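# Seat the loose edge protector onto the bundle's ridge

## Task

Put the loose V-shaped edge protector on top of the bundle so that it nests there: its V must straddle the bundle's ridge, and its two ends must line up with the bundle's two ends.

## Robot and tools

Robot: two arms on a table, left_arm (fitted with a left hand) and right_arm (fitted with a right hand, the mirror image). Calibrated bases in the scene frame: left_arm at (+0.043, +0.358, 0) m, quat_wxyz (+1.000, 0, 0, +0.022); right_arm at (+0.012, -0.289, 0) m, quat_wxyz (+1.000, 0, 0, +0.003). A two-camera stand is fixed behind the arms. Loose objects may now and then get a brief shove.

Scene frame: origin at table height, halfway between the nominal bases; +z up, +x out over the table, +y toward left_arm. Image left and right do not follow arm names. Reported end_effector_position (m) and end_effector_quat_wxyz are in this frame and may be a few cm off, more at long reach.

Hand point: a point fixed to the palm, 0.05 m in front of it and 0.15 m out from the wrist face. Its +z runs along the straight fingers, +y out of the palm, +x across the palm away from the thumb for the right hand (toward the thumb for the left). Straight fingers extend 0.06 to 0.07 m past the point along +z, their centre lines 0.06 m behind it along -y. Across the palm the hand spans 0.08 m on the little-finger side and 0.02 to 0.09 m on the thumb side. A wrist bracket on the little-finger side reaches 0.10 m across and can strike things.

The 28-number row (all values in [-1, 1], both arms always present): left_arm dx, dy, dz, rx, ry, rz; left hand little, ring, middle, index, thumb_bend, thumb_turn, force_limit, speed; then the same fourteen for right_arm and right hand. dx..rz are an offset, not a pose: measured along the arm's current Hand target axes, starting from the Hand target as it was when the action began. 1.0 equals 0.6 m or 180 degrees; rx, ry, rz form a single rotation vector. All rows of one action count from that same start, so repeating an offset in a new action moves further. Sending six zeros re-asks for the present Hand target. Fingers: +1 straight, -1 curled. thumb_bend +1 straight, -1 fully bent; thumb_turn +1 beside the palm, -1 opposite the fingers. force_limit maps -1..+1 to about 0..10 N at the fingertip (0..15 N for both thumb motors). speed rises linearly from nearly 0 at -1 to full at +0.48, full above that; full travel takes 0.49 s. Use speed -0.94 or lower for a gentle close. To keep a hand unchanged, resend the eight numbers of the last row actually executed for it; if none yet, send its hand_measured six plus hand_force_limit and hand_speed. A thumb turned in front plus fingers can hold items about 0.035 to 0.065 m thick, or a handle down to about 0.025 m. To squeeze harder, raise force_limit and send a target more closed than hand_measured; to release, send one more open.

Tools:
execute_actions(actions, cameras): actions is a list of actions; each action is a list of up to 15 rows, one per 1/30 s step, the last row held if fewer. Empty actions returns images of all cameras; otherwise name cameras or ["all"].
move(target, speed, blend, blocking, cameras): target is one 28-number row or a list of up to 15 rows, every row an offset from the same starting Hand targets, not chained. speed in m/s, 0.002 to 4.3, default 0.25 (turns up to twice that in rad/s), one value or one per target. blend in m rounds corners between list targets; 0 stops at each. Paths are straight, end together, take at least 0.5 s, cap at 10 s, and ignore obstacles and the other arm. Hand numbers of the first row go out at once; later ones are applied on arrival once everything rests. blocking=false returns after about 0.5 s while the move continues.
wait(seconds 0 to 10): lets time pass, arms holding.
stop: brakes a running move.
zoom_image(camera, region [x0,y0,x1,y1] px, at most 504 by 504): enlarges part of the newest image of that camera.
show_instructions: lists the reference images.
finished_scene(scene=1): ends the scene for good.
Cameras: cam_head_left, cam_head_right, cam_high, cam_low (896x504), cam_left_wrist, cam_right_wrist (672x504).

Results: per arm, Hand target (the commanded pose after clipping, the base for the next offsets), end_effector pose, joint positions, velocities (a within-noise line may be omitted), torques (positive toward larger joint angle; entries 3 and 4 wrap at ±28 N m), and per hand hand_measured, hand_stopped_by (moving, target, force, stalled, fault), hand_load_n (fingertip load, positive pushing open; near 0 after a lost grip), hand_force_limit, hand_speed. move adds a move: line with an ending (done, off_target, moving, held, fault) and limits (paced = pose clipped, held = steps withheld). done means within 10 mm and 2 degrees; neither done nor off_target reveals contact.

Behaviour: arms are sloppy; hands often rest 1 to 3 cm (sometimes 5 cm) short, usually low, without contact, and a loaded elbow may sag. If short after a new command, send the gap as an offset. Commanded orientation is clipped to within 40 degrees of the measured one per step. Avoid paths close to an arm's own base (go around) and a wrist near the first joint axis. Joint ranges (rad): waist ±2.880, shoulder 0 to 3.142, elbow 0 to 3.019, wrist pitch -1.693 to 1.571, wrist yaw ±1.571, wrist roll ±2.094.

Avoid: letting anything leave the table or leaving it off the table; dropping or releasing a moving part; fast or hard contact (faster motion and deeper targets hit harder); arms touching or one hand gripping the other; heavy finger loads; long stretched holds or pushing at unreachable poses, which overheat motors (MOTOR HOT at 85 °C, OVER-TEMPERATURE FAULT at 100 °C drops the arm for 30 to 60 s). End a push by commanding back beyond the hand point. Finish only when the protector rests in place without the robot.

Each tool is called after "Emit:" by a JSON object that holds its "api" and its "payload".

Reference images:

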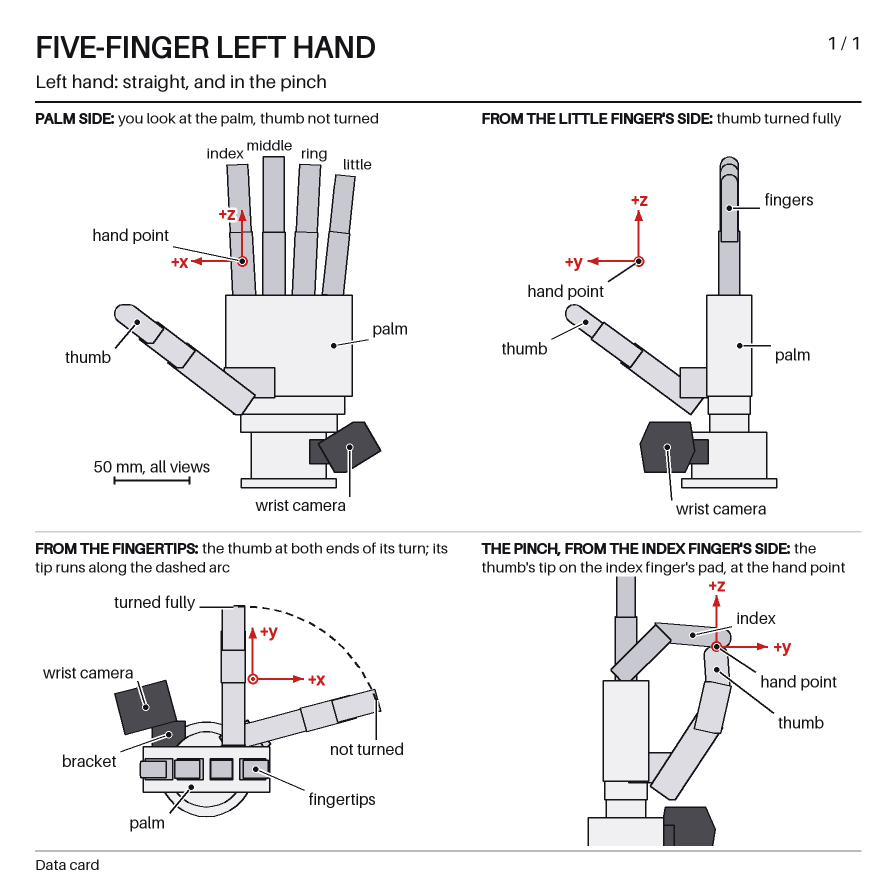

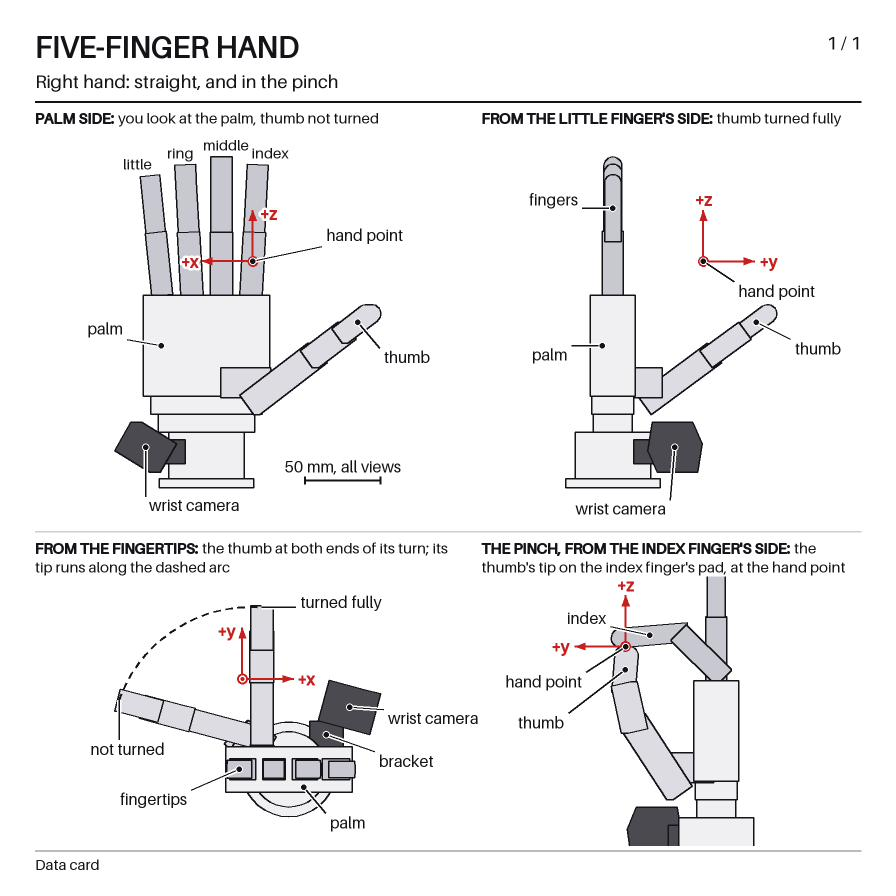

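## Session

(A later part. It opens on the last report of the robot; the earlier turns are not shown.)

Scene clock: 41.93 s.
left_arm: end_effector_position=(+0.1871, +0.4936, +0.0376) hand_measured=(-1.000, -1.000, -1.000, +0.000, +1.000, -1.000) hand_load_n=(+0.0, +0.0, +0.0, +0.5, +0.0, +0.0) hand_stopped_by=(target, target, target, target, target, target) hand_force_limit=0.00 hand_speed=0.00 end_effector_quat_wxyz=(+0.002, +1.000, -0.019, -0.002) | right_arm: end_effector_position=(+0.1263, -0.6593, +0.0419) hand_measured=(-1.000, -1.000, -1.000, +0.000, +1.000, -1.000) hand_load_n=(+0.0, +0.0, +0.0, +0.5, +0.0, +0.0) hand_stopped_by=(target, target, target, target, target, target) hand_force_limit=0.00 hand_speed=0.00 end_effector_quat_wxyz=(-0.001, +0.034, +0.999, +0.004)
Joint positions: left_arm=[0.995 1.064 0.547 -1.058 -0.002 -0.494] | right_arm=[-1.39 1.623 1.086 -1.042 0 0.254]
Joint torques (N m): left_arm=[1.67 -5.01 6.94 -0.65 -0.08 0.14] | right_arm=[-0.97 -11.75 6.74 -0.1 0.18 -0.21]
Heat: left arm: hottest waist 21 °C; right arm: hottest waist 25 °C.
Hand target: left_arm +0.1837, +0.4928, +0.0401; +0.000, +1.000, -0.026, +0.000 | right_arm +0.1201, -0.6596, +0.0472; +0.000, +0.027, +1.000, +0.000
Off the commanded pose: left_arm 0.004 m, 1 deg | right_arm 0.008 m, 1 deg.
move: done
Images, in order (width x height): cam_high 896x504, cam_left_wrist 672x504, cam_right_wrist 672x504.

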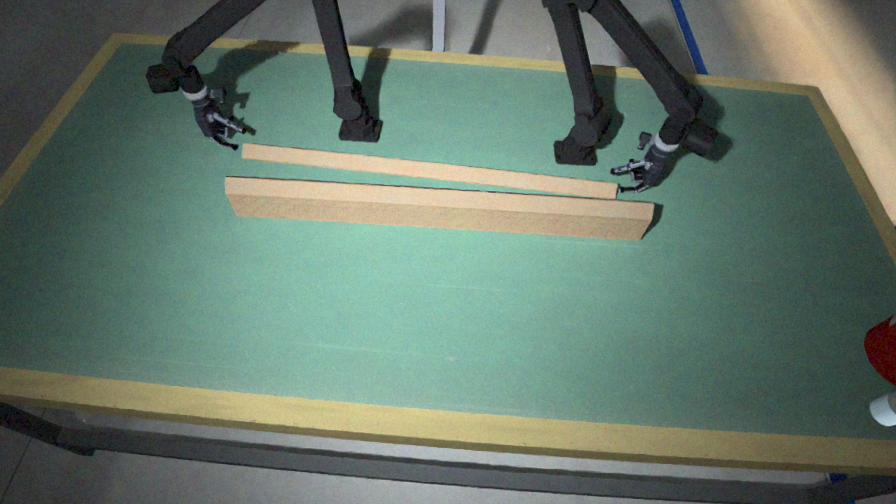

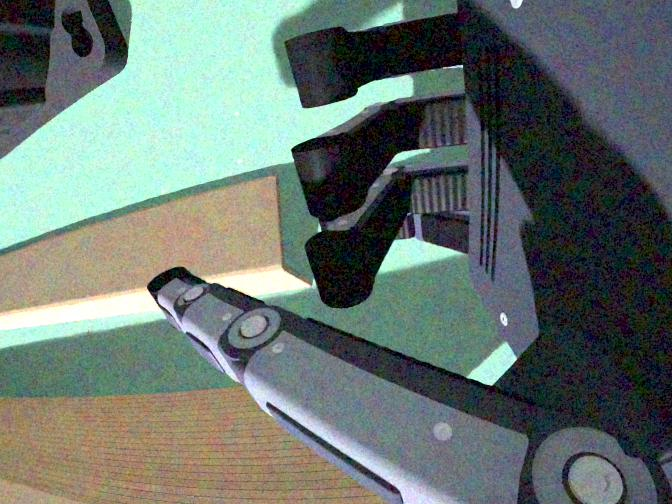

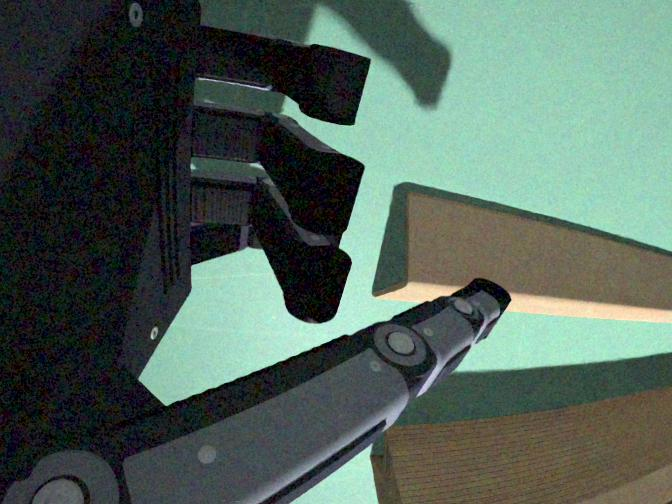

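Emit:
{"api": "move", "payload": {"target": [0,0.032,0,0,0,0,-1,-1,-1,0,1,-1,0,0,-0.008,0.035,0,0,0,0,-1,-1,-1,0,1,-1,0,0], "speed": 0.06, "cameras": ["cam_left_wrist","cam_right_wrist","cam_high"]}}

Emit:
{"api": "zoom_image", "payload": {"camera": "cam_high", "region": [600, 150, 670, 220]}}

Emit:
{"api": "zoom_image", "payload": {"camera": "cam_high", "region": [200, 110, 270, 180]}}

Scene clock: 43.43 s.
left_arm: end_effector_position=(+0.1820, +0.4772, +0.0393) hand_measured=(-1.000, -1.000, -1.000, +0.000, +1.000, -1.000) hand_load_n=(+0.0, +0.0, +0.0, +0.0, +0.0, +0.0) hand_stopped_by=(target, target, target, target, target, target) hand_force_limit=0.00 hand_speed=0.00 end_effector_quat_wxyz=(+0.000, +1.000, -0.030, -0.001) | right_arm: end_effector_position=(+0.1225, -0.6389, +0.0437) hand_measured=(-1.000, -1.000, -1.000, +0.000, +1.000, -1.000) hand_load_n=(+0.0, +0.0, +0.0, +0.0, +0.0, +0.0) hand_stopped_by=(target, target, target, target, target, target) hand_force_limit=0.00 hand_speed=0.00 end_effector_quat_wxyz=(-0.002, +0.034, +0.999, +0.007)
Joint positions: left_arm=[0.972 1.003 0.516 -1.084 -0.002 -0.494] | right_arm=[-1.39 1.577 1.033 -1.042 0 0.254]
Joint torques (N m): left_arm=[0.32 -4.13 6.76 -0.58 -0.05 -0.23] | right_arm=[1.03 -11.22 6.42 0.32 0.16 0.01]
Heat: left arm: hottest waist 21 °C; right arm: hottest waist 25 °C.
Hand target: left_arm +0.1827, +0.4737, +0.0401; -0.001, +1.000, -0.026, +0.000 | right_arm +0.1260, -0.6388, +0.0471; +0.000, +0.027, +1.000, +0.000
Off the commanded pose: left_arm 0.004 m, 0 deg | right_arm 0.005 m, 1 deg.
move: done
Images, in order (width x height): cam_high 896x504, cam_left_wrist 672x504, cam_right_wrist 672x504.

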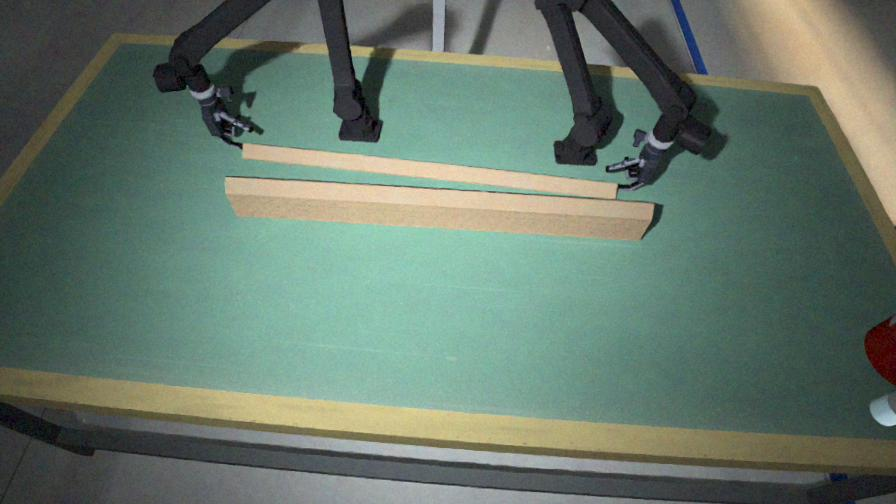

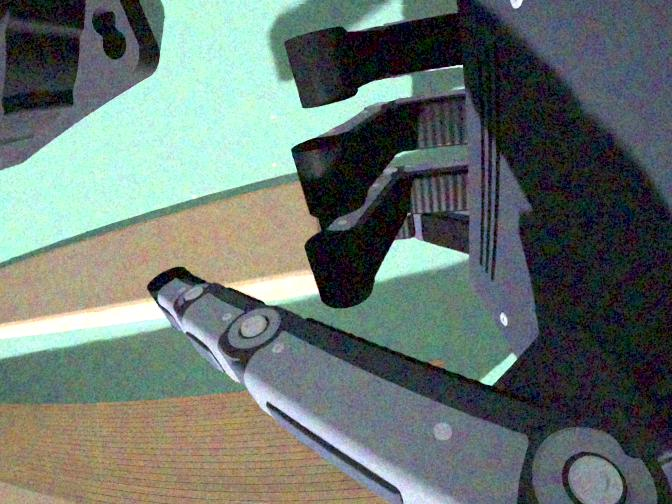

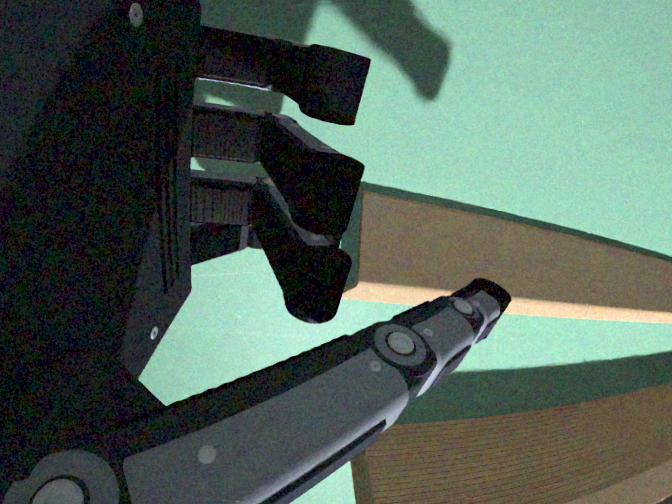

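Scaled by 7.200 from the camera's 896x504 image, which has a finer 1280x720 frame.

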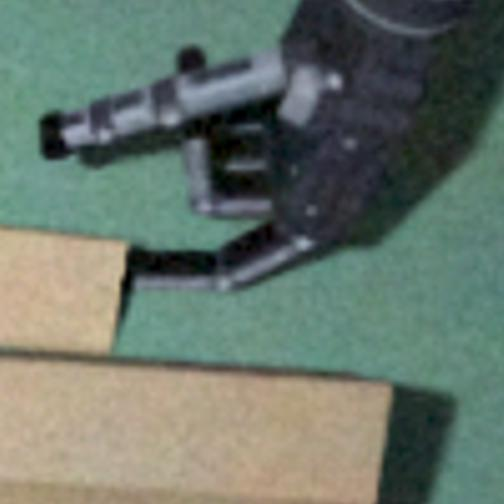

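Scaled by 7.200 from the camera's 896x504 image, which has a finer 1280x720 frame.

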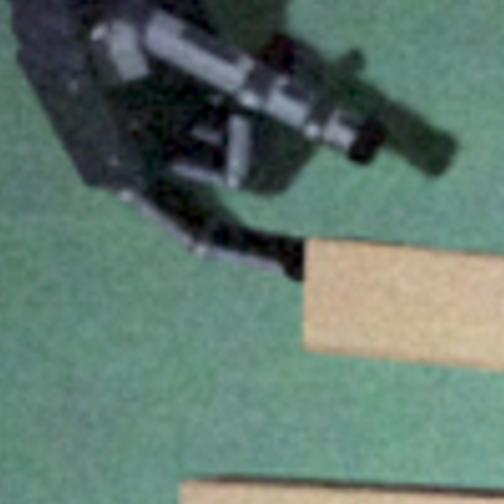

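Emit:
{"api": "move", "payload": {"target": [0.006,0,0.007,0,0,0,-1,-1,-1,0,1,-1,0,0,-0.014,-0.003,0.0075,0,0,0,-1,-1,-1,0,1,-1,0,0], "speed": 0.06, "cameras": ["cam_left_wrist","cam_right_wrist","cam_high"]}}

Emit:
{"api": "zoom_image", "payload": {"camera": "cam_high", "region": [600, 150, 670, 220]}}

Emit:
{"api": "zoom_image", "payload": {"camera": "cam_high", "region": [200, 110, 270, 180]}}

Scene clock: 45.20 s.
left_arm: end_effector_position=(+0.1842, +0.4753, +0.0393) hand_measured=(-1.000, -1.000, -1.000, +0.000, +1.000, -1.000) hand_load_n=(+0.0, +0.0, +0.0, +0.0, +0.0, -0.5) hand_stopped_by=(target, target, target, target, target, target) hand_force_limit=0.00 hand_speed=0.00 end_effector_quat_wxyz=(+0.000, +0.999, -0.034, -0.001) | right_arm: end_effector_position=(+0.1283, -0.6370, +0.0437) hand_measured=(-1.000, -1.000, -1.000, +0.000, +1.000, -1.000) hand_load_n=(+0.0, +0.0, +0.5, +0.0, +0.0, +0.0) hand_stopped_by=(target, target, target, target, target, target) hand_force_limit=0.00 hand_speed=0.00 end_effector_quat_wxyz=(-0.002, +0.026, +1.000, +0.007)
Joint positions: left_arm=[0.957 1.003 0.516 -1.084 -0.002 -0.502] | right_arm=[-1.373 1.577 1.033 -1.042 0 0.254]
Joint torques (N m): left_arm=[0.32 -2.9 6.42 0.12 -0.05 -0.24] | right_arm=[1.2 -9.99 6.91 0.77 0.16 0.18]
Heat: left arm: hottest waist 21 °C; right arm: hottest waist 25 °C.
Hand target: left_arm +0.1863, +0.4735, +0.0359; -0.001, +1.000, -0.026, +0.000 | right_arm +0.1343, -0.6410, +0.0426; +0.000, +0.027, +1.000, +0.000
Off the commanded pose: left_arm 0.004 m, 1 deg | right_arm 0.007 m, 1 deg.
move: done
Images, in order (width x height): cam_high 896x504, cam_left_wrist 672x504, cam_right_wrist 672x504.

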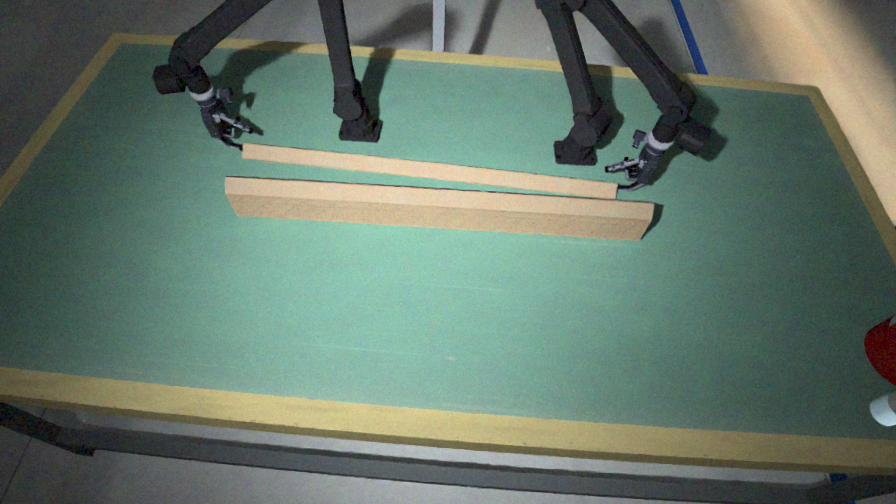

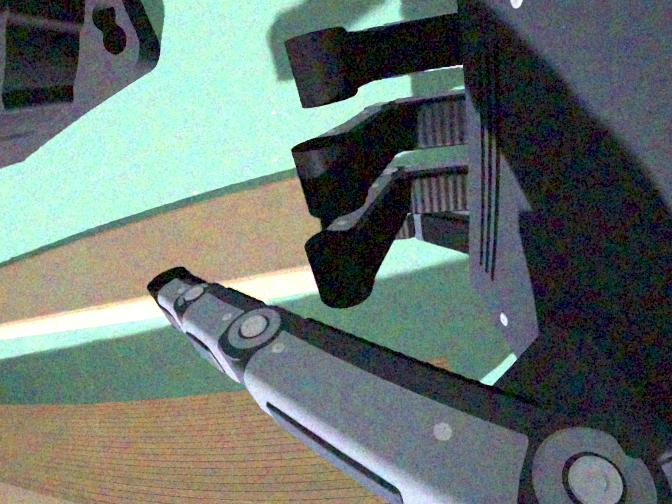

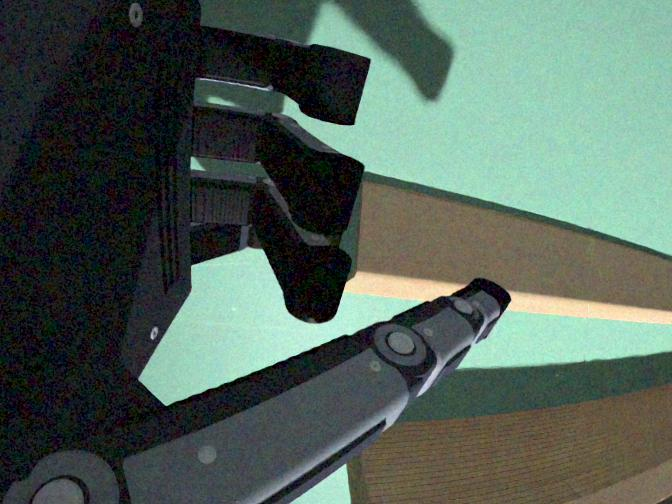

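Scaled by 7.200 from the camera's 896x504 image, which has a finer 1280x720 frame.

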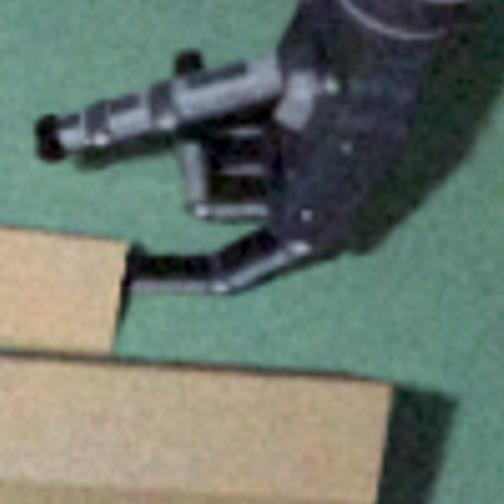

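Scaled by 7.200 from the camera's 896x504 image, which has a finer 1280x720 frame.

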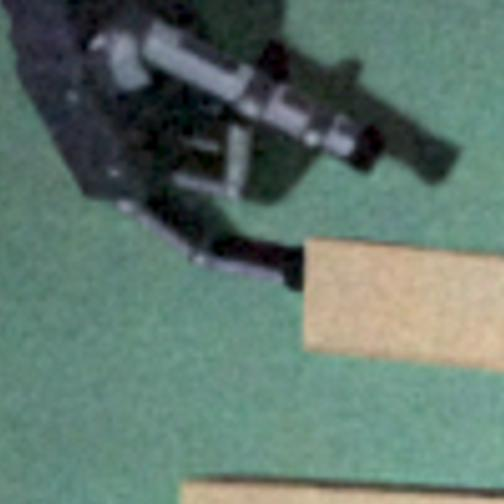

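Emit:
{"api": "move", "payload": {"target": [0.003,0,0.01,0,0,0,-1,-1,-1,0,1,-1,0,0,-0.007,-0.001,0.013,0,0,0,-1,-1,-1,0,1,-1,0,0], "speed": 0.06, "cameras": ["cam_left_wrist","cam_right_wrist","cam_high"]}}

Emit:
{"api": "zoom_image", "payload": {"camera": "cam_high", "region": [600, 150, 670, 220]}}

Emit:
{"api": "zoom_image", "payload": {"camera": "cam_high", "region": [200, 110, 270, 180]}}

Scene clock: 46.70 s.
left_arm: end_effector_position=(+0.1846, +0.4733, +0.0345) hand_measured=(-1.000, -1.000, -1.000, +0.000, +1.000, -1.000) hand_load_n=(+0.0, +0.5, +0.0, -0.5, +0.0, +0.0) hand_stopped_by=(target, target, target, target, target, target) hand_force_limit=0.00 hand_speed=0.00 end_effector_quat_wxyz=(-0.001, +0.999, -0.035, -0.001) | right_arm: end_effector_position=(+0.1322, -0.6406, +0.0401) hand_measured=(-1.000, -1.000, -1.000, +0.000, +1.000, -1.000) hand_load_n=(+0.0, +0.0, +0.0, +0.5, +0.0, +0.0) hand_stopped_by=(target, target, target, target, target, target) hand_force_limit=0.00 hand_speed=0.00 end_effector_quat_wxyz=(+0.000, +0.022, +1.000, +0.001)
Joint positions: left_arm=[0.95 1.006 0.503 -1.067 -0.002 -0.507] | right_arm=[-1.365 1.584 1.033 -1.022 0 0.254]
Joint torques (N m): left_arm=[0.32 -1.73 6.64 0.4 -0.06 -0.26] | right_arm=[1.32 -9.52 6.42 0.81 0.17 0.21]
Heat: left arm: hottest waist 21 °C; right arm: hottest waist 25 °C.
Hand target: left_arm +0.1881, +0.4734, +0.0299; -0.001, +1.000, -0.026, +0.000 | right_arm +0.1384, -0.6419, +0.0349; +0.000, +0.027, +1.000, +0.000
Off the commanded pose: left_arm 0.006 m, 1 deg | right_arm 0.008 m, 1 deg.
move: done
Images, in order (width x height): cam_high 896x504, cam_left_wrist 672x504, cam_right_wrist 672x504.

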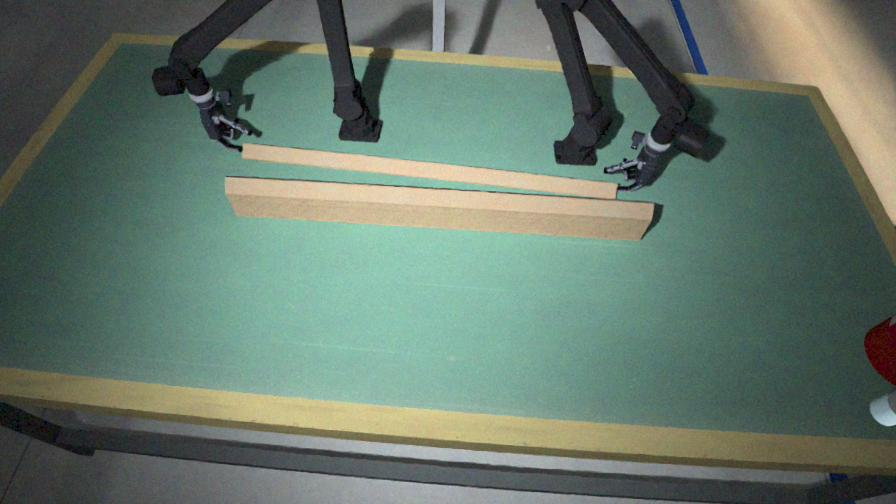

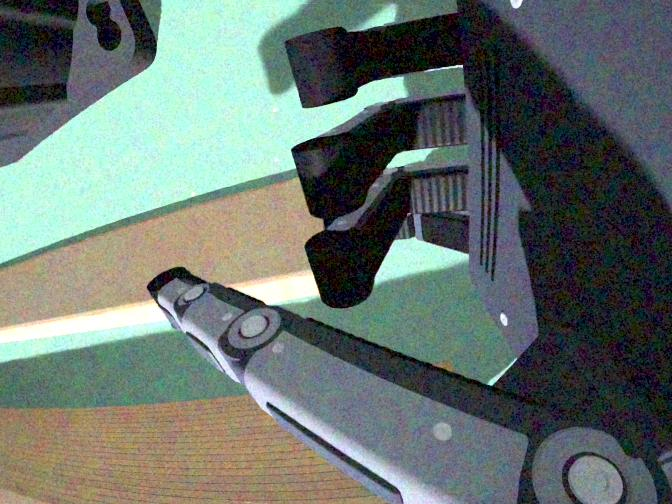

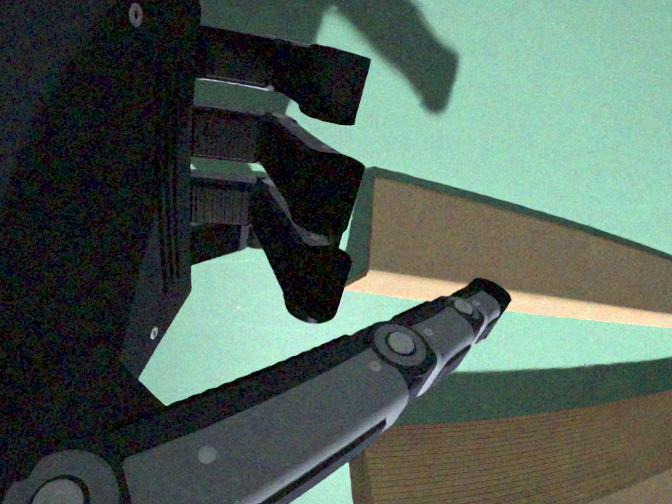

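Scaled by 7.200 from the camera's 896x504 image, which has a finer 1280x720 frame.

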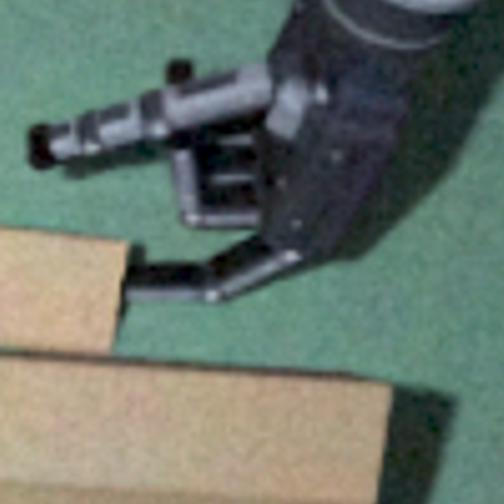

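Scaled by 7.200 from the camera's 896x504 image, which has a finer 1280x720 frame.

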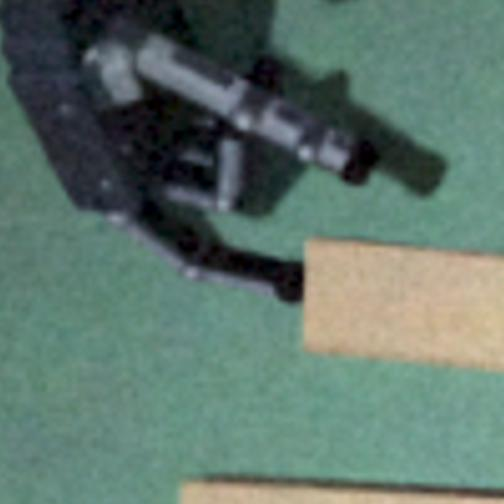

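Emit:
{"api": "move", "payload": {"target": [0.003,0.03,-0.006,0,0,0,-1,-1,-1,0,1,-1,0,0,0,0.045,-0.004,0,0,0,-1,-1,-1,0,1,-1,0,0], "speed": 0.06, "cameras": ["cam_left_wrist","cam_right_wrist","cam_high"]}}

Emit:
{"api": "zoom_image", "payload": {"camera": "cam_high", "region": [600, 150, 670, 220]}}

Emit:
{"api": "zoom_image", "payload": {"camera": "cam_high", "region": [200, 110, 270, 180]}}

Scene clock: 48.30 s.
left_arm: end_effector_position=(+0.1892, +0.4610, +0.0346) hand_measured=(-1.000, -1.000, -1.000, +0.000, +1.000, -1.000) hand_load_n=(+0.0, +0.0, +0.0, -0.5, +0.0, +0.0) hand_stopped_by=(target, target, target, target, target, target) hand_force_limit=0.00 hand_speed=0.00 end_effector_quat_wxyz=(-0.004, +0.999, -0.034, +0.001) | right_arm: end_effector_position=(+0.1342, -0.6147, +0.0374) hand_measured=(-1.000, -1.000, -1.000, +0.000, +1.000, -1.000) hand_load_n=(+0.0, +0.0, +0.5, -1.0, +0.0, +0.0) hand_stopped_by=(target, target, target, target, target, target) hand_force_limit=0.00 hand_speed=0.00 end_effector_quat_wxyz=(-0.001, +0.021, +1.000, +0.007)
Joint positions: left_arm=[0.897 0.971 0.485 -1.078 -0.003 -0.562] | right_arm=[-1.347 1.538 0.967 -1.014 -0.001 0.271]
Joint torques (N m): left_arm=[0.21 -3.43 6.39 -0.62 -0.01 -0.28] | right_arm=[1.38 -10.05 5.86 0.7 0.12 0.22]
Heat: left arm: hottest waist 21 °C; right arm: hottest waist 25 °C.
Hand target: left_arm +0.1889, +0.4553, +0.0334; +0.000, +1.000, -0.026, +0.000 | right_arm +0.1399, -0.6149, +0.0372; +0.000, +0.027, +1.000, +0.000
Off the commanded pose: left_arm 0.006 m, 1 deg | right_arm 0.006 m, 1 deg.
move: done
Images, in order (width x height): cam_high 896x504, cam_left_wrist 672x504, cam_right_wrist 672x504.

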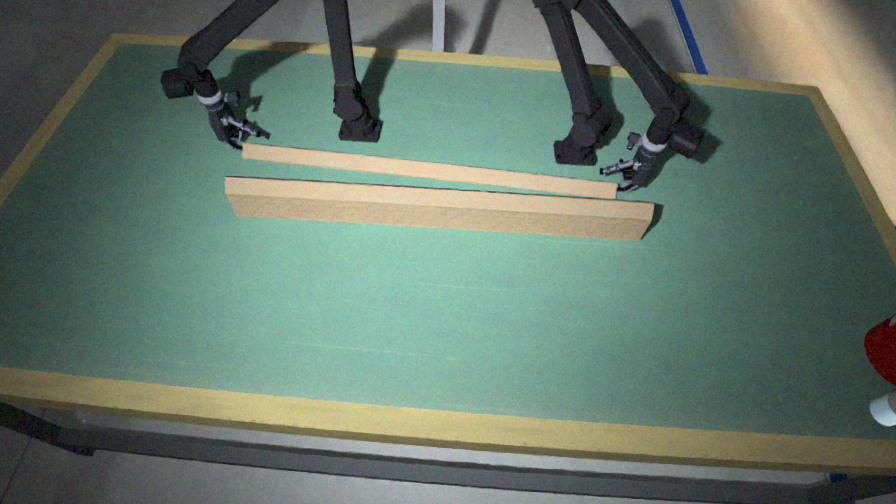

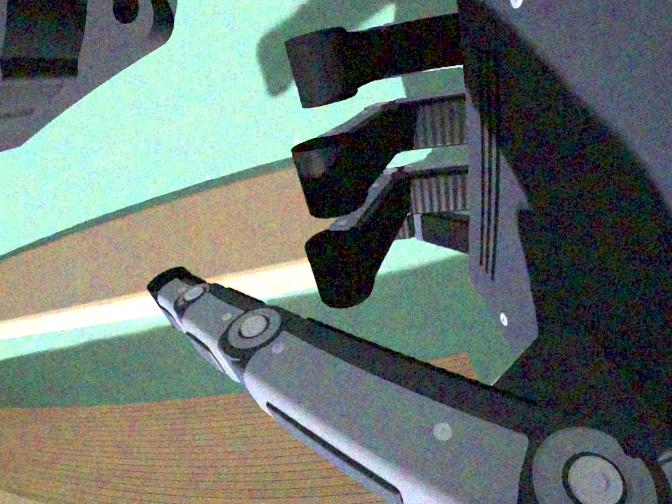

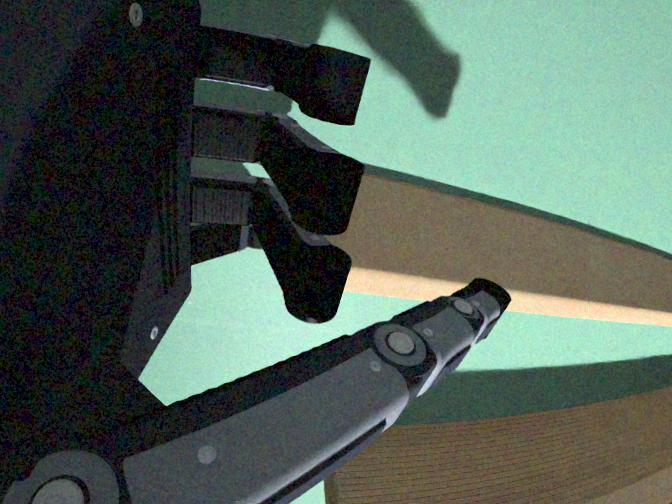

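Scaled by 7.200 from the camera's 896x504 image, which has a finer 1280x720 frame.

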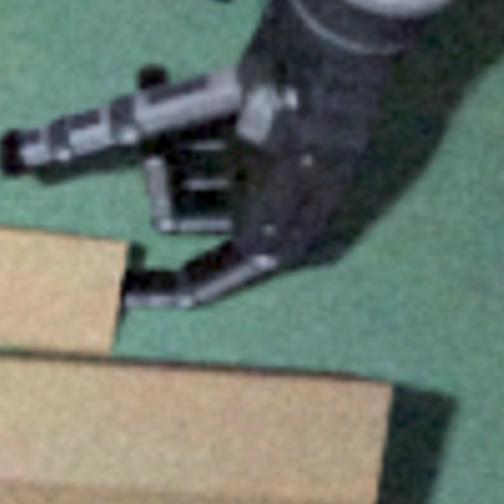

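Scaled by 7.200 from the camera's 896x504 image, which has a finer 1280x720 frame.

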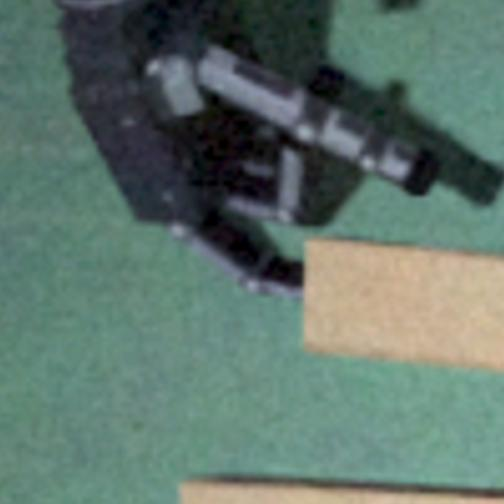

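Emit:
{"api": "move", "payload": {"target": [0.0,0.02,-0.003,0,0,0,-1,-1,-1,0,1,-1,0,0,0.003,0.012,-0.004,0,0,0,-1,-1,-1,0,1,-1,0,0], "speed": 0.06, "cameras": ["cam_left_wrist","cam_right_wrist","cam_high"]}}

Emit:
{"api": "zoom_image", "payload": {"camera": "cam_high", "region": [600, 150, 670, 220]}}

Emit:
{"api": "zoom_image", "payload": {"camera": "cam_high", "region": [200, 110, 270, 180]}}

Scene clock: 50.07 s.
left_arm: end_effector_position=(+0.1877, +0.4471, +0.0350) hand_measured=(-1.000, -1.000, -1.000, +0.000, +1.000, -1.000) hand_load_n=(+0.0, +0.0, +0.0, +0.0, +0.0, +0.0) hand_stopped_by=(target, target, target, target, target, target) hand_force_limit=0.00 hand_speed=0.00 end_effector_quat_wxyz=(-0.001, +0.999, -0.035, -0.001) | right_arm: end_effector_position=(+0.1329, -0.6065, +0.0374) hand_measured=(-1.000, -1.000, -1.000, +0.000, +1.000, -1.000) hand_load_n=(+0.5, +0.0, +0.0, +0.0, +0.0, +0.0) hand_stopped_by=(target, target, target, target, target, target) hand_force_limit=0.00 hand_speed=0.00 end_effector_quat_wxyz=(-0.002, +0.021, +1.000, +0.009)
Joint positions: left_arm=[0.861 0.931 0.465 -1.104 -0.003 -0.597] | right_arm=[-1.346 1.52 0.946 -1.014 -0.001 0.272]
Joint torques (N m): left_arm=[0.32 -3.08 6.78 -0.58 -0.01 -0.27] | right_arm=[1.32 -10.17 6.23 0.51 0.1 0.21]
Heat: left arm: hottest waist 21 °C; right arm: hottest waist 25 °C.
Hand target: left_arm +0.1883, +0.4434, +0.0353; +0.000, +1.000, -0.026, +0.000 | right_arm +0.1385, -0.6076, +0.0396; +0.000, +0.027, +1.000, +0.000
Off the commanded pose: left_arm 0.004 m, 1 deg | right_arm 0.006 m, 1 deg.
move: done
Images, in order (width x height): cam_high 896x504, cam_left_wrist 672x504, cam_right_wrist 672x504.

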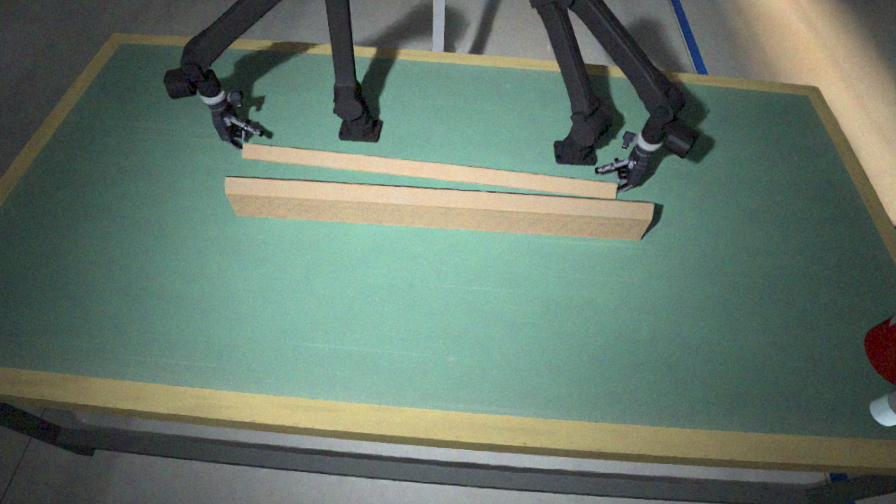

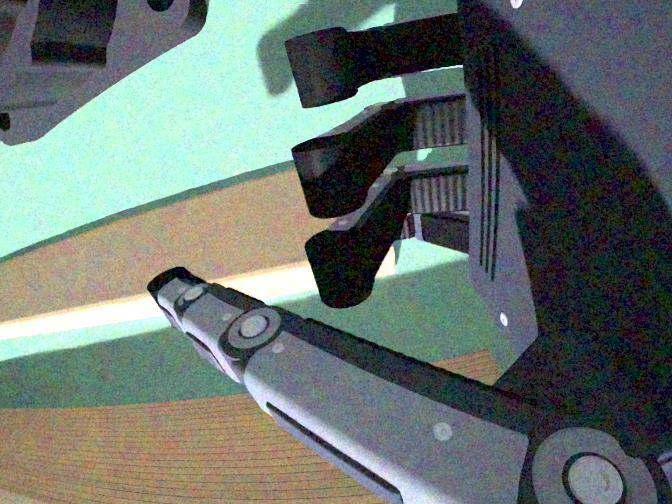

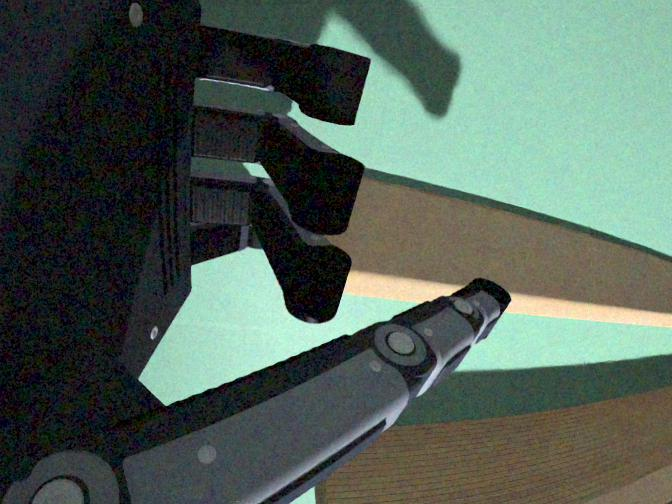

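Scaled by 7.200 from the camera's 896x504 image, which has a finer 1280x720 frame.

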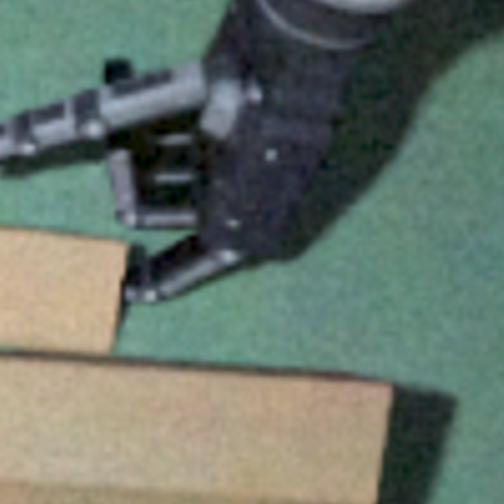

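Scaled by 7.200 from the camera's 896x504 image, which has a finer 1280x720 frame.

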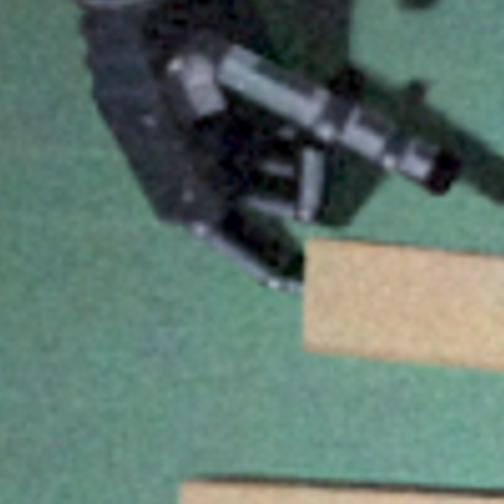

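Emit:
{"api": "move", "payload": {"target": [0.0,0,-0.1,0,0,0,-1,-1,-1,0,1,-1,0,0,0.0,0,-0.1,0,0,0,-1,-1,-1,0,1,-1,0,0], "speed": 0.06, "cameras": ["all"]}}

Scene clock: 52.00 s.
left_arm: end_effector_position=(+0.1759, +0.4310, +0.0733) hand_measured=(-1.000, -1.000, -1.000, +0.000, +1.000, -1.000) hand_load_n=(+0.0, +0.0, +0.0, +0.5, +0.0, +0.0) hand_stopped_by=(target, target, target, target, target, target) hand_force_limit=0.00 hand_speed=0.00 end_effector_quat_wxyz=(+0.018, +0.999, -0.030, -0.016) | right_arm: end_effector_position=(+0.1305, -0.5969, +0.0827) hand_measured=(-1.000, -1.000, -1.000, +0.000, +1.000, -1.000) hand_load_n=(+0.0, +0.0, +0.0, +0.5, +0.0, +0.0) hand_stopped_by=(target, target, target, target, target, target) hand_force_limit=0.00 hand_speed=0.00 end_effector_quat_wxyz=(-0.005, +0.026, +1.000, +0.015)
Joint positions: left_arm=[0.859 0.845 0.528 -1.302 -0.003 -0.61] | right_arm=[-1.346 1.441 0.993 -1.154 0.002 0.282]
Joint torques (N m): left_arm=[0.38 -2.37 12.16 -0.85 0.04 -0.21] | right_arm=[1.26 -9.64 10.7 -0.38 0.09 0.2]
Heat: left arm: hottest waist 21 °C; right arm: hottest waist 25 °C.
Hand target: left_arm +0.1883, +0.4433, +0.0952; +0.000, +1.000, -0.026, +0.000 | right_arm +0.1386, -0.6076, +0.0996; +0.000, +0.027, +1.000, +0.000
Off the commanded pose: left_arm 0.028 m, 3 deg | right_arm 0.022 m, 2 deg.
move: off_target (left_arm, right_arm)

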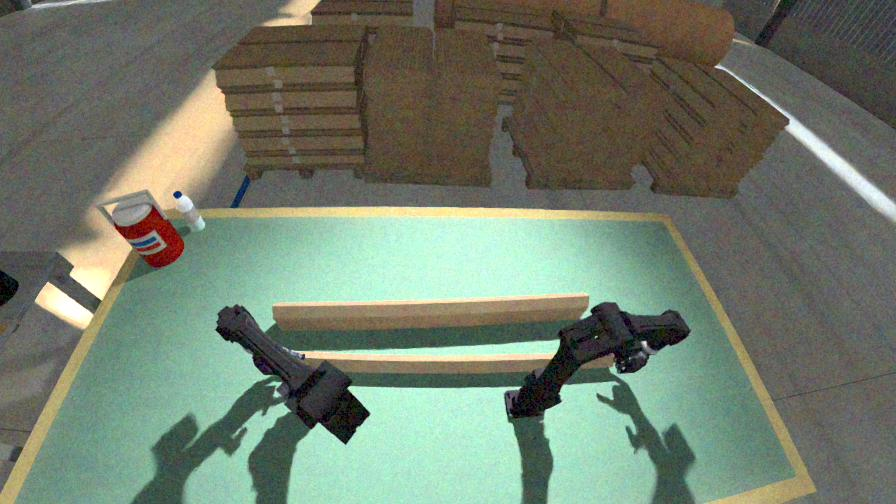

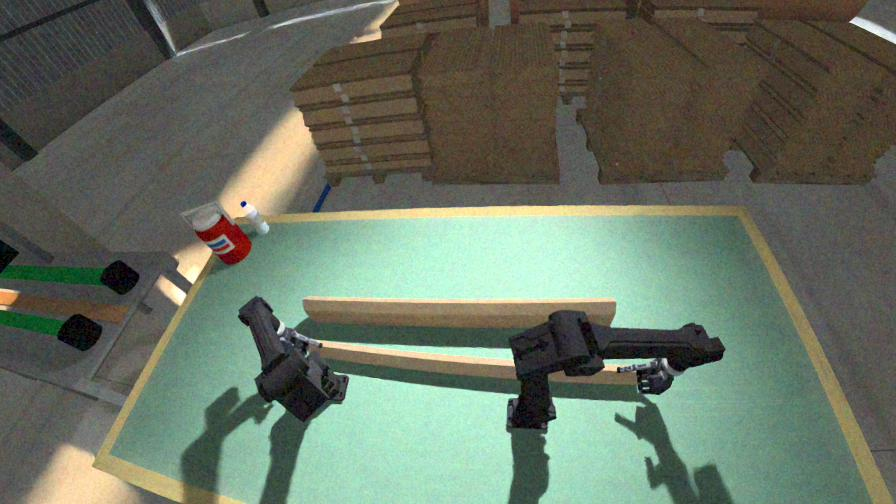

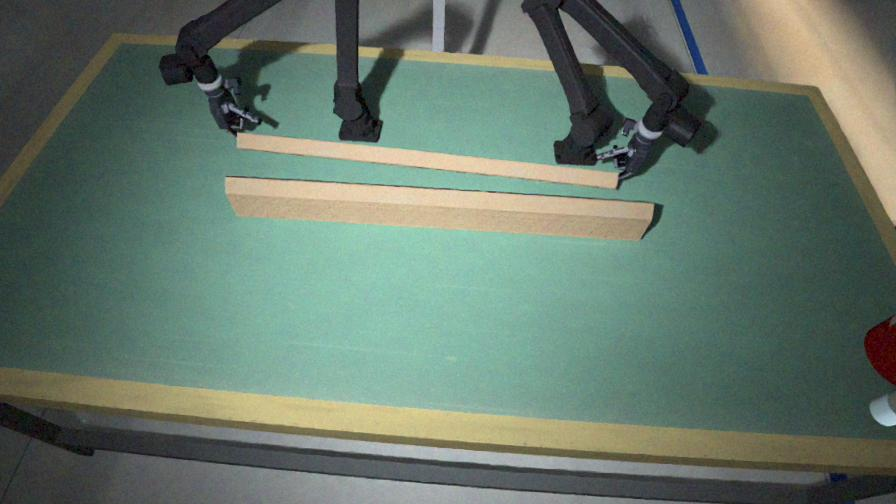

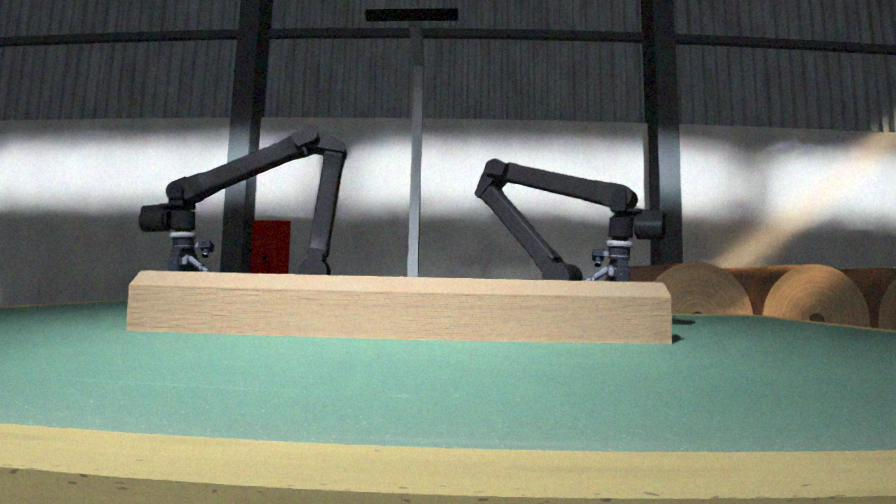

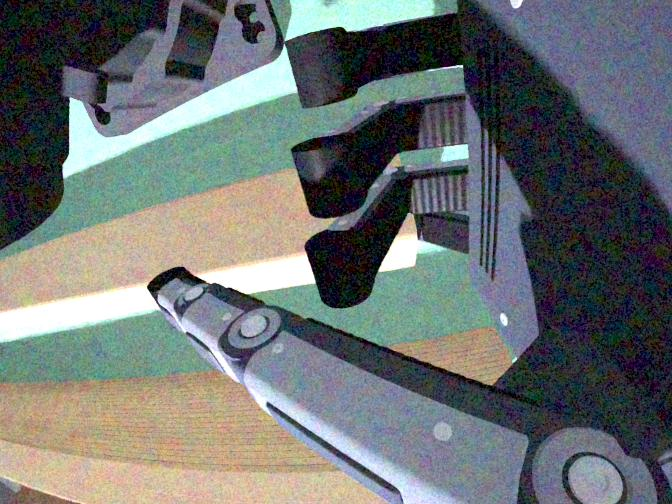

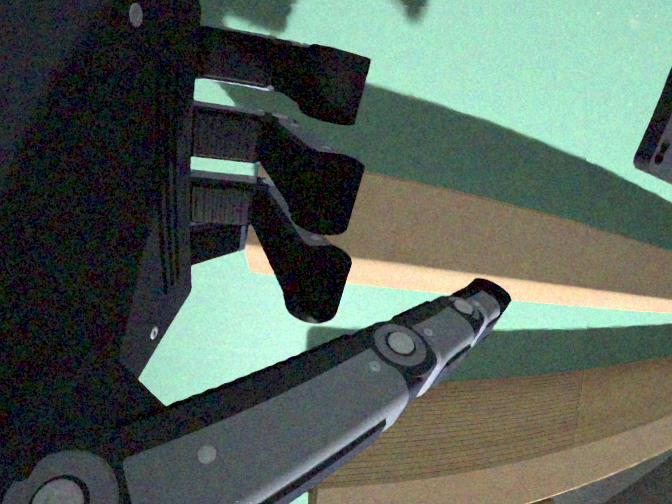

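Emit:
{"api": "zoom_image", "payload": {"camera": "cam_high", "region": [590, 130, 670, 210]}}

Emit:
{"api": "zoom_image", "payload": {"camera": "cam_high", "region": [200, 90, 280, 170]}}

Scaled by 6.300 from the camera's 896x504 image, which has a finer 1280x720 frame.

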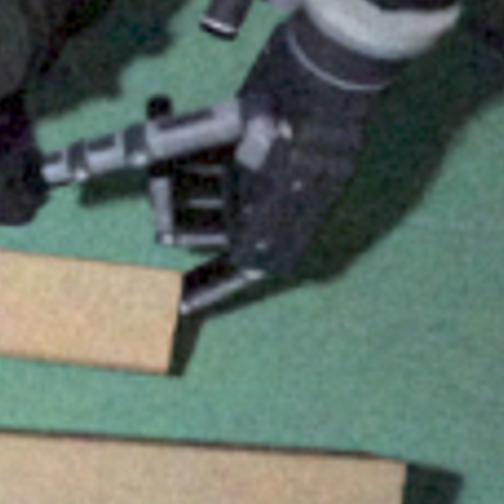

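Scaled by 6.300 from the camera's 896x504 image, which has a finer 1280x720 frame.

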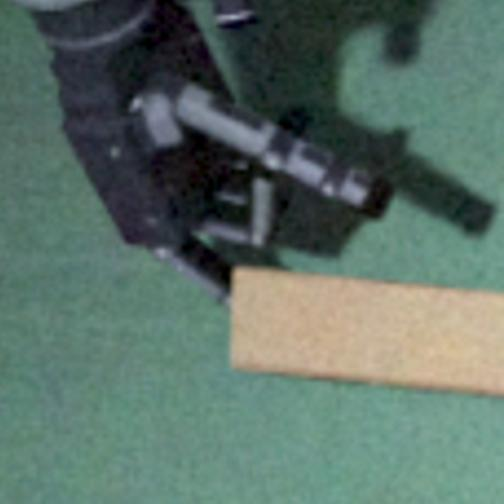

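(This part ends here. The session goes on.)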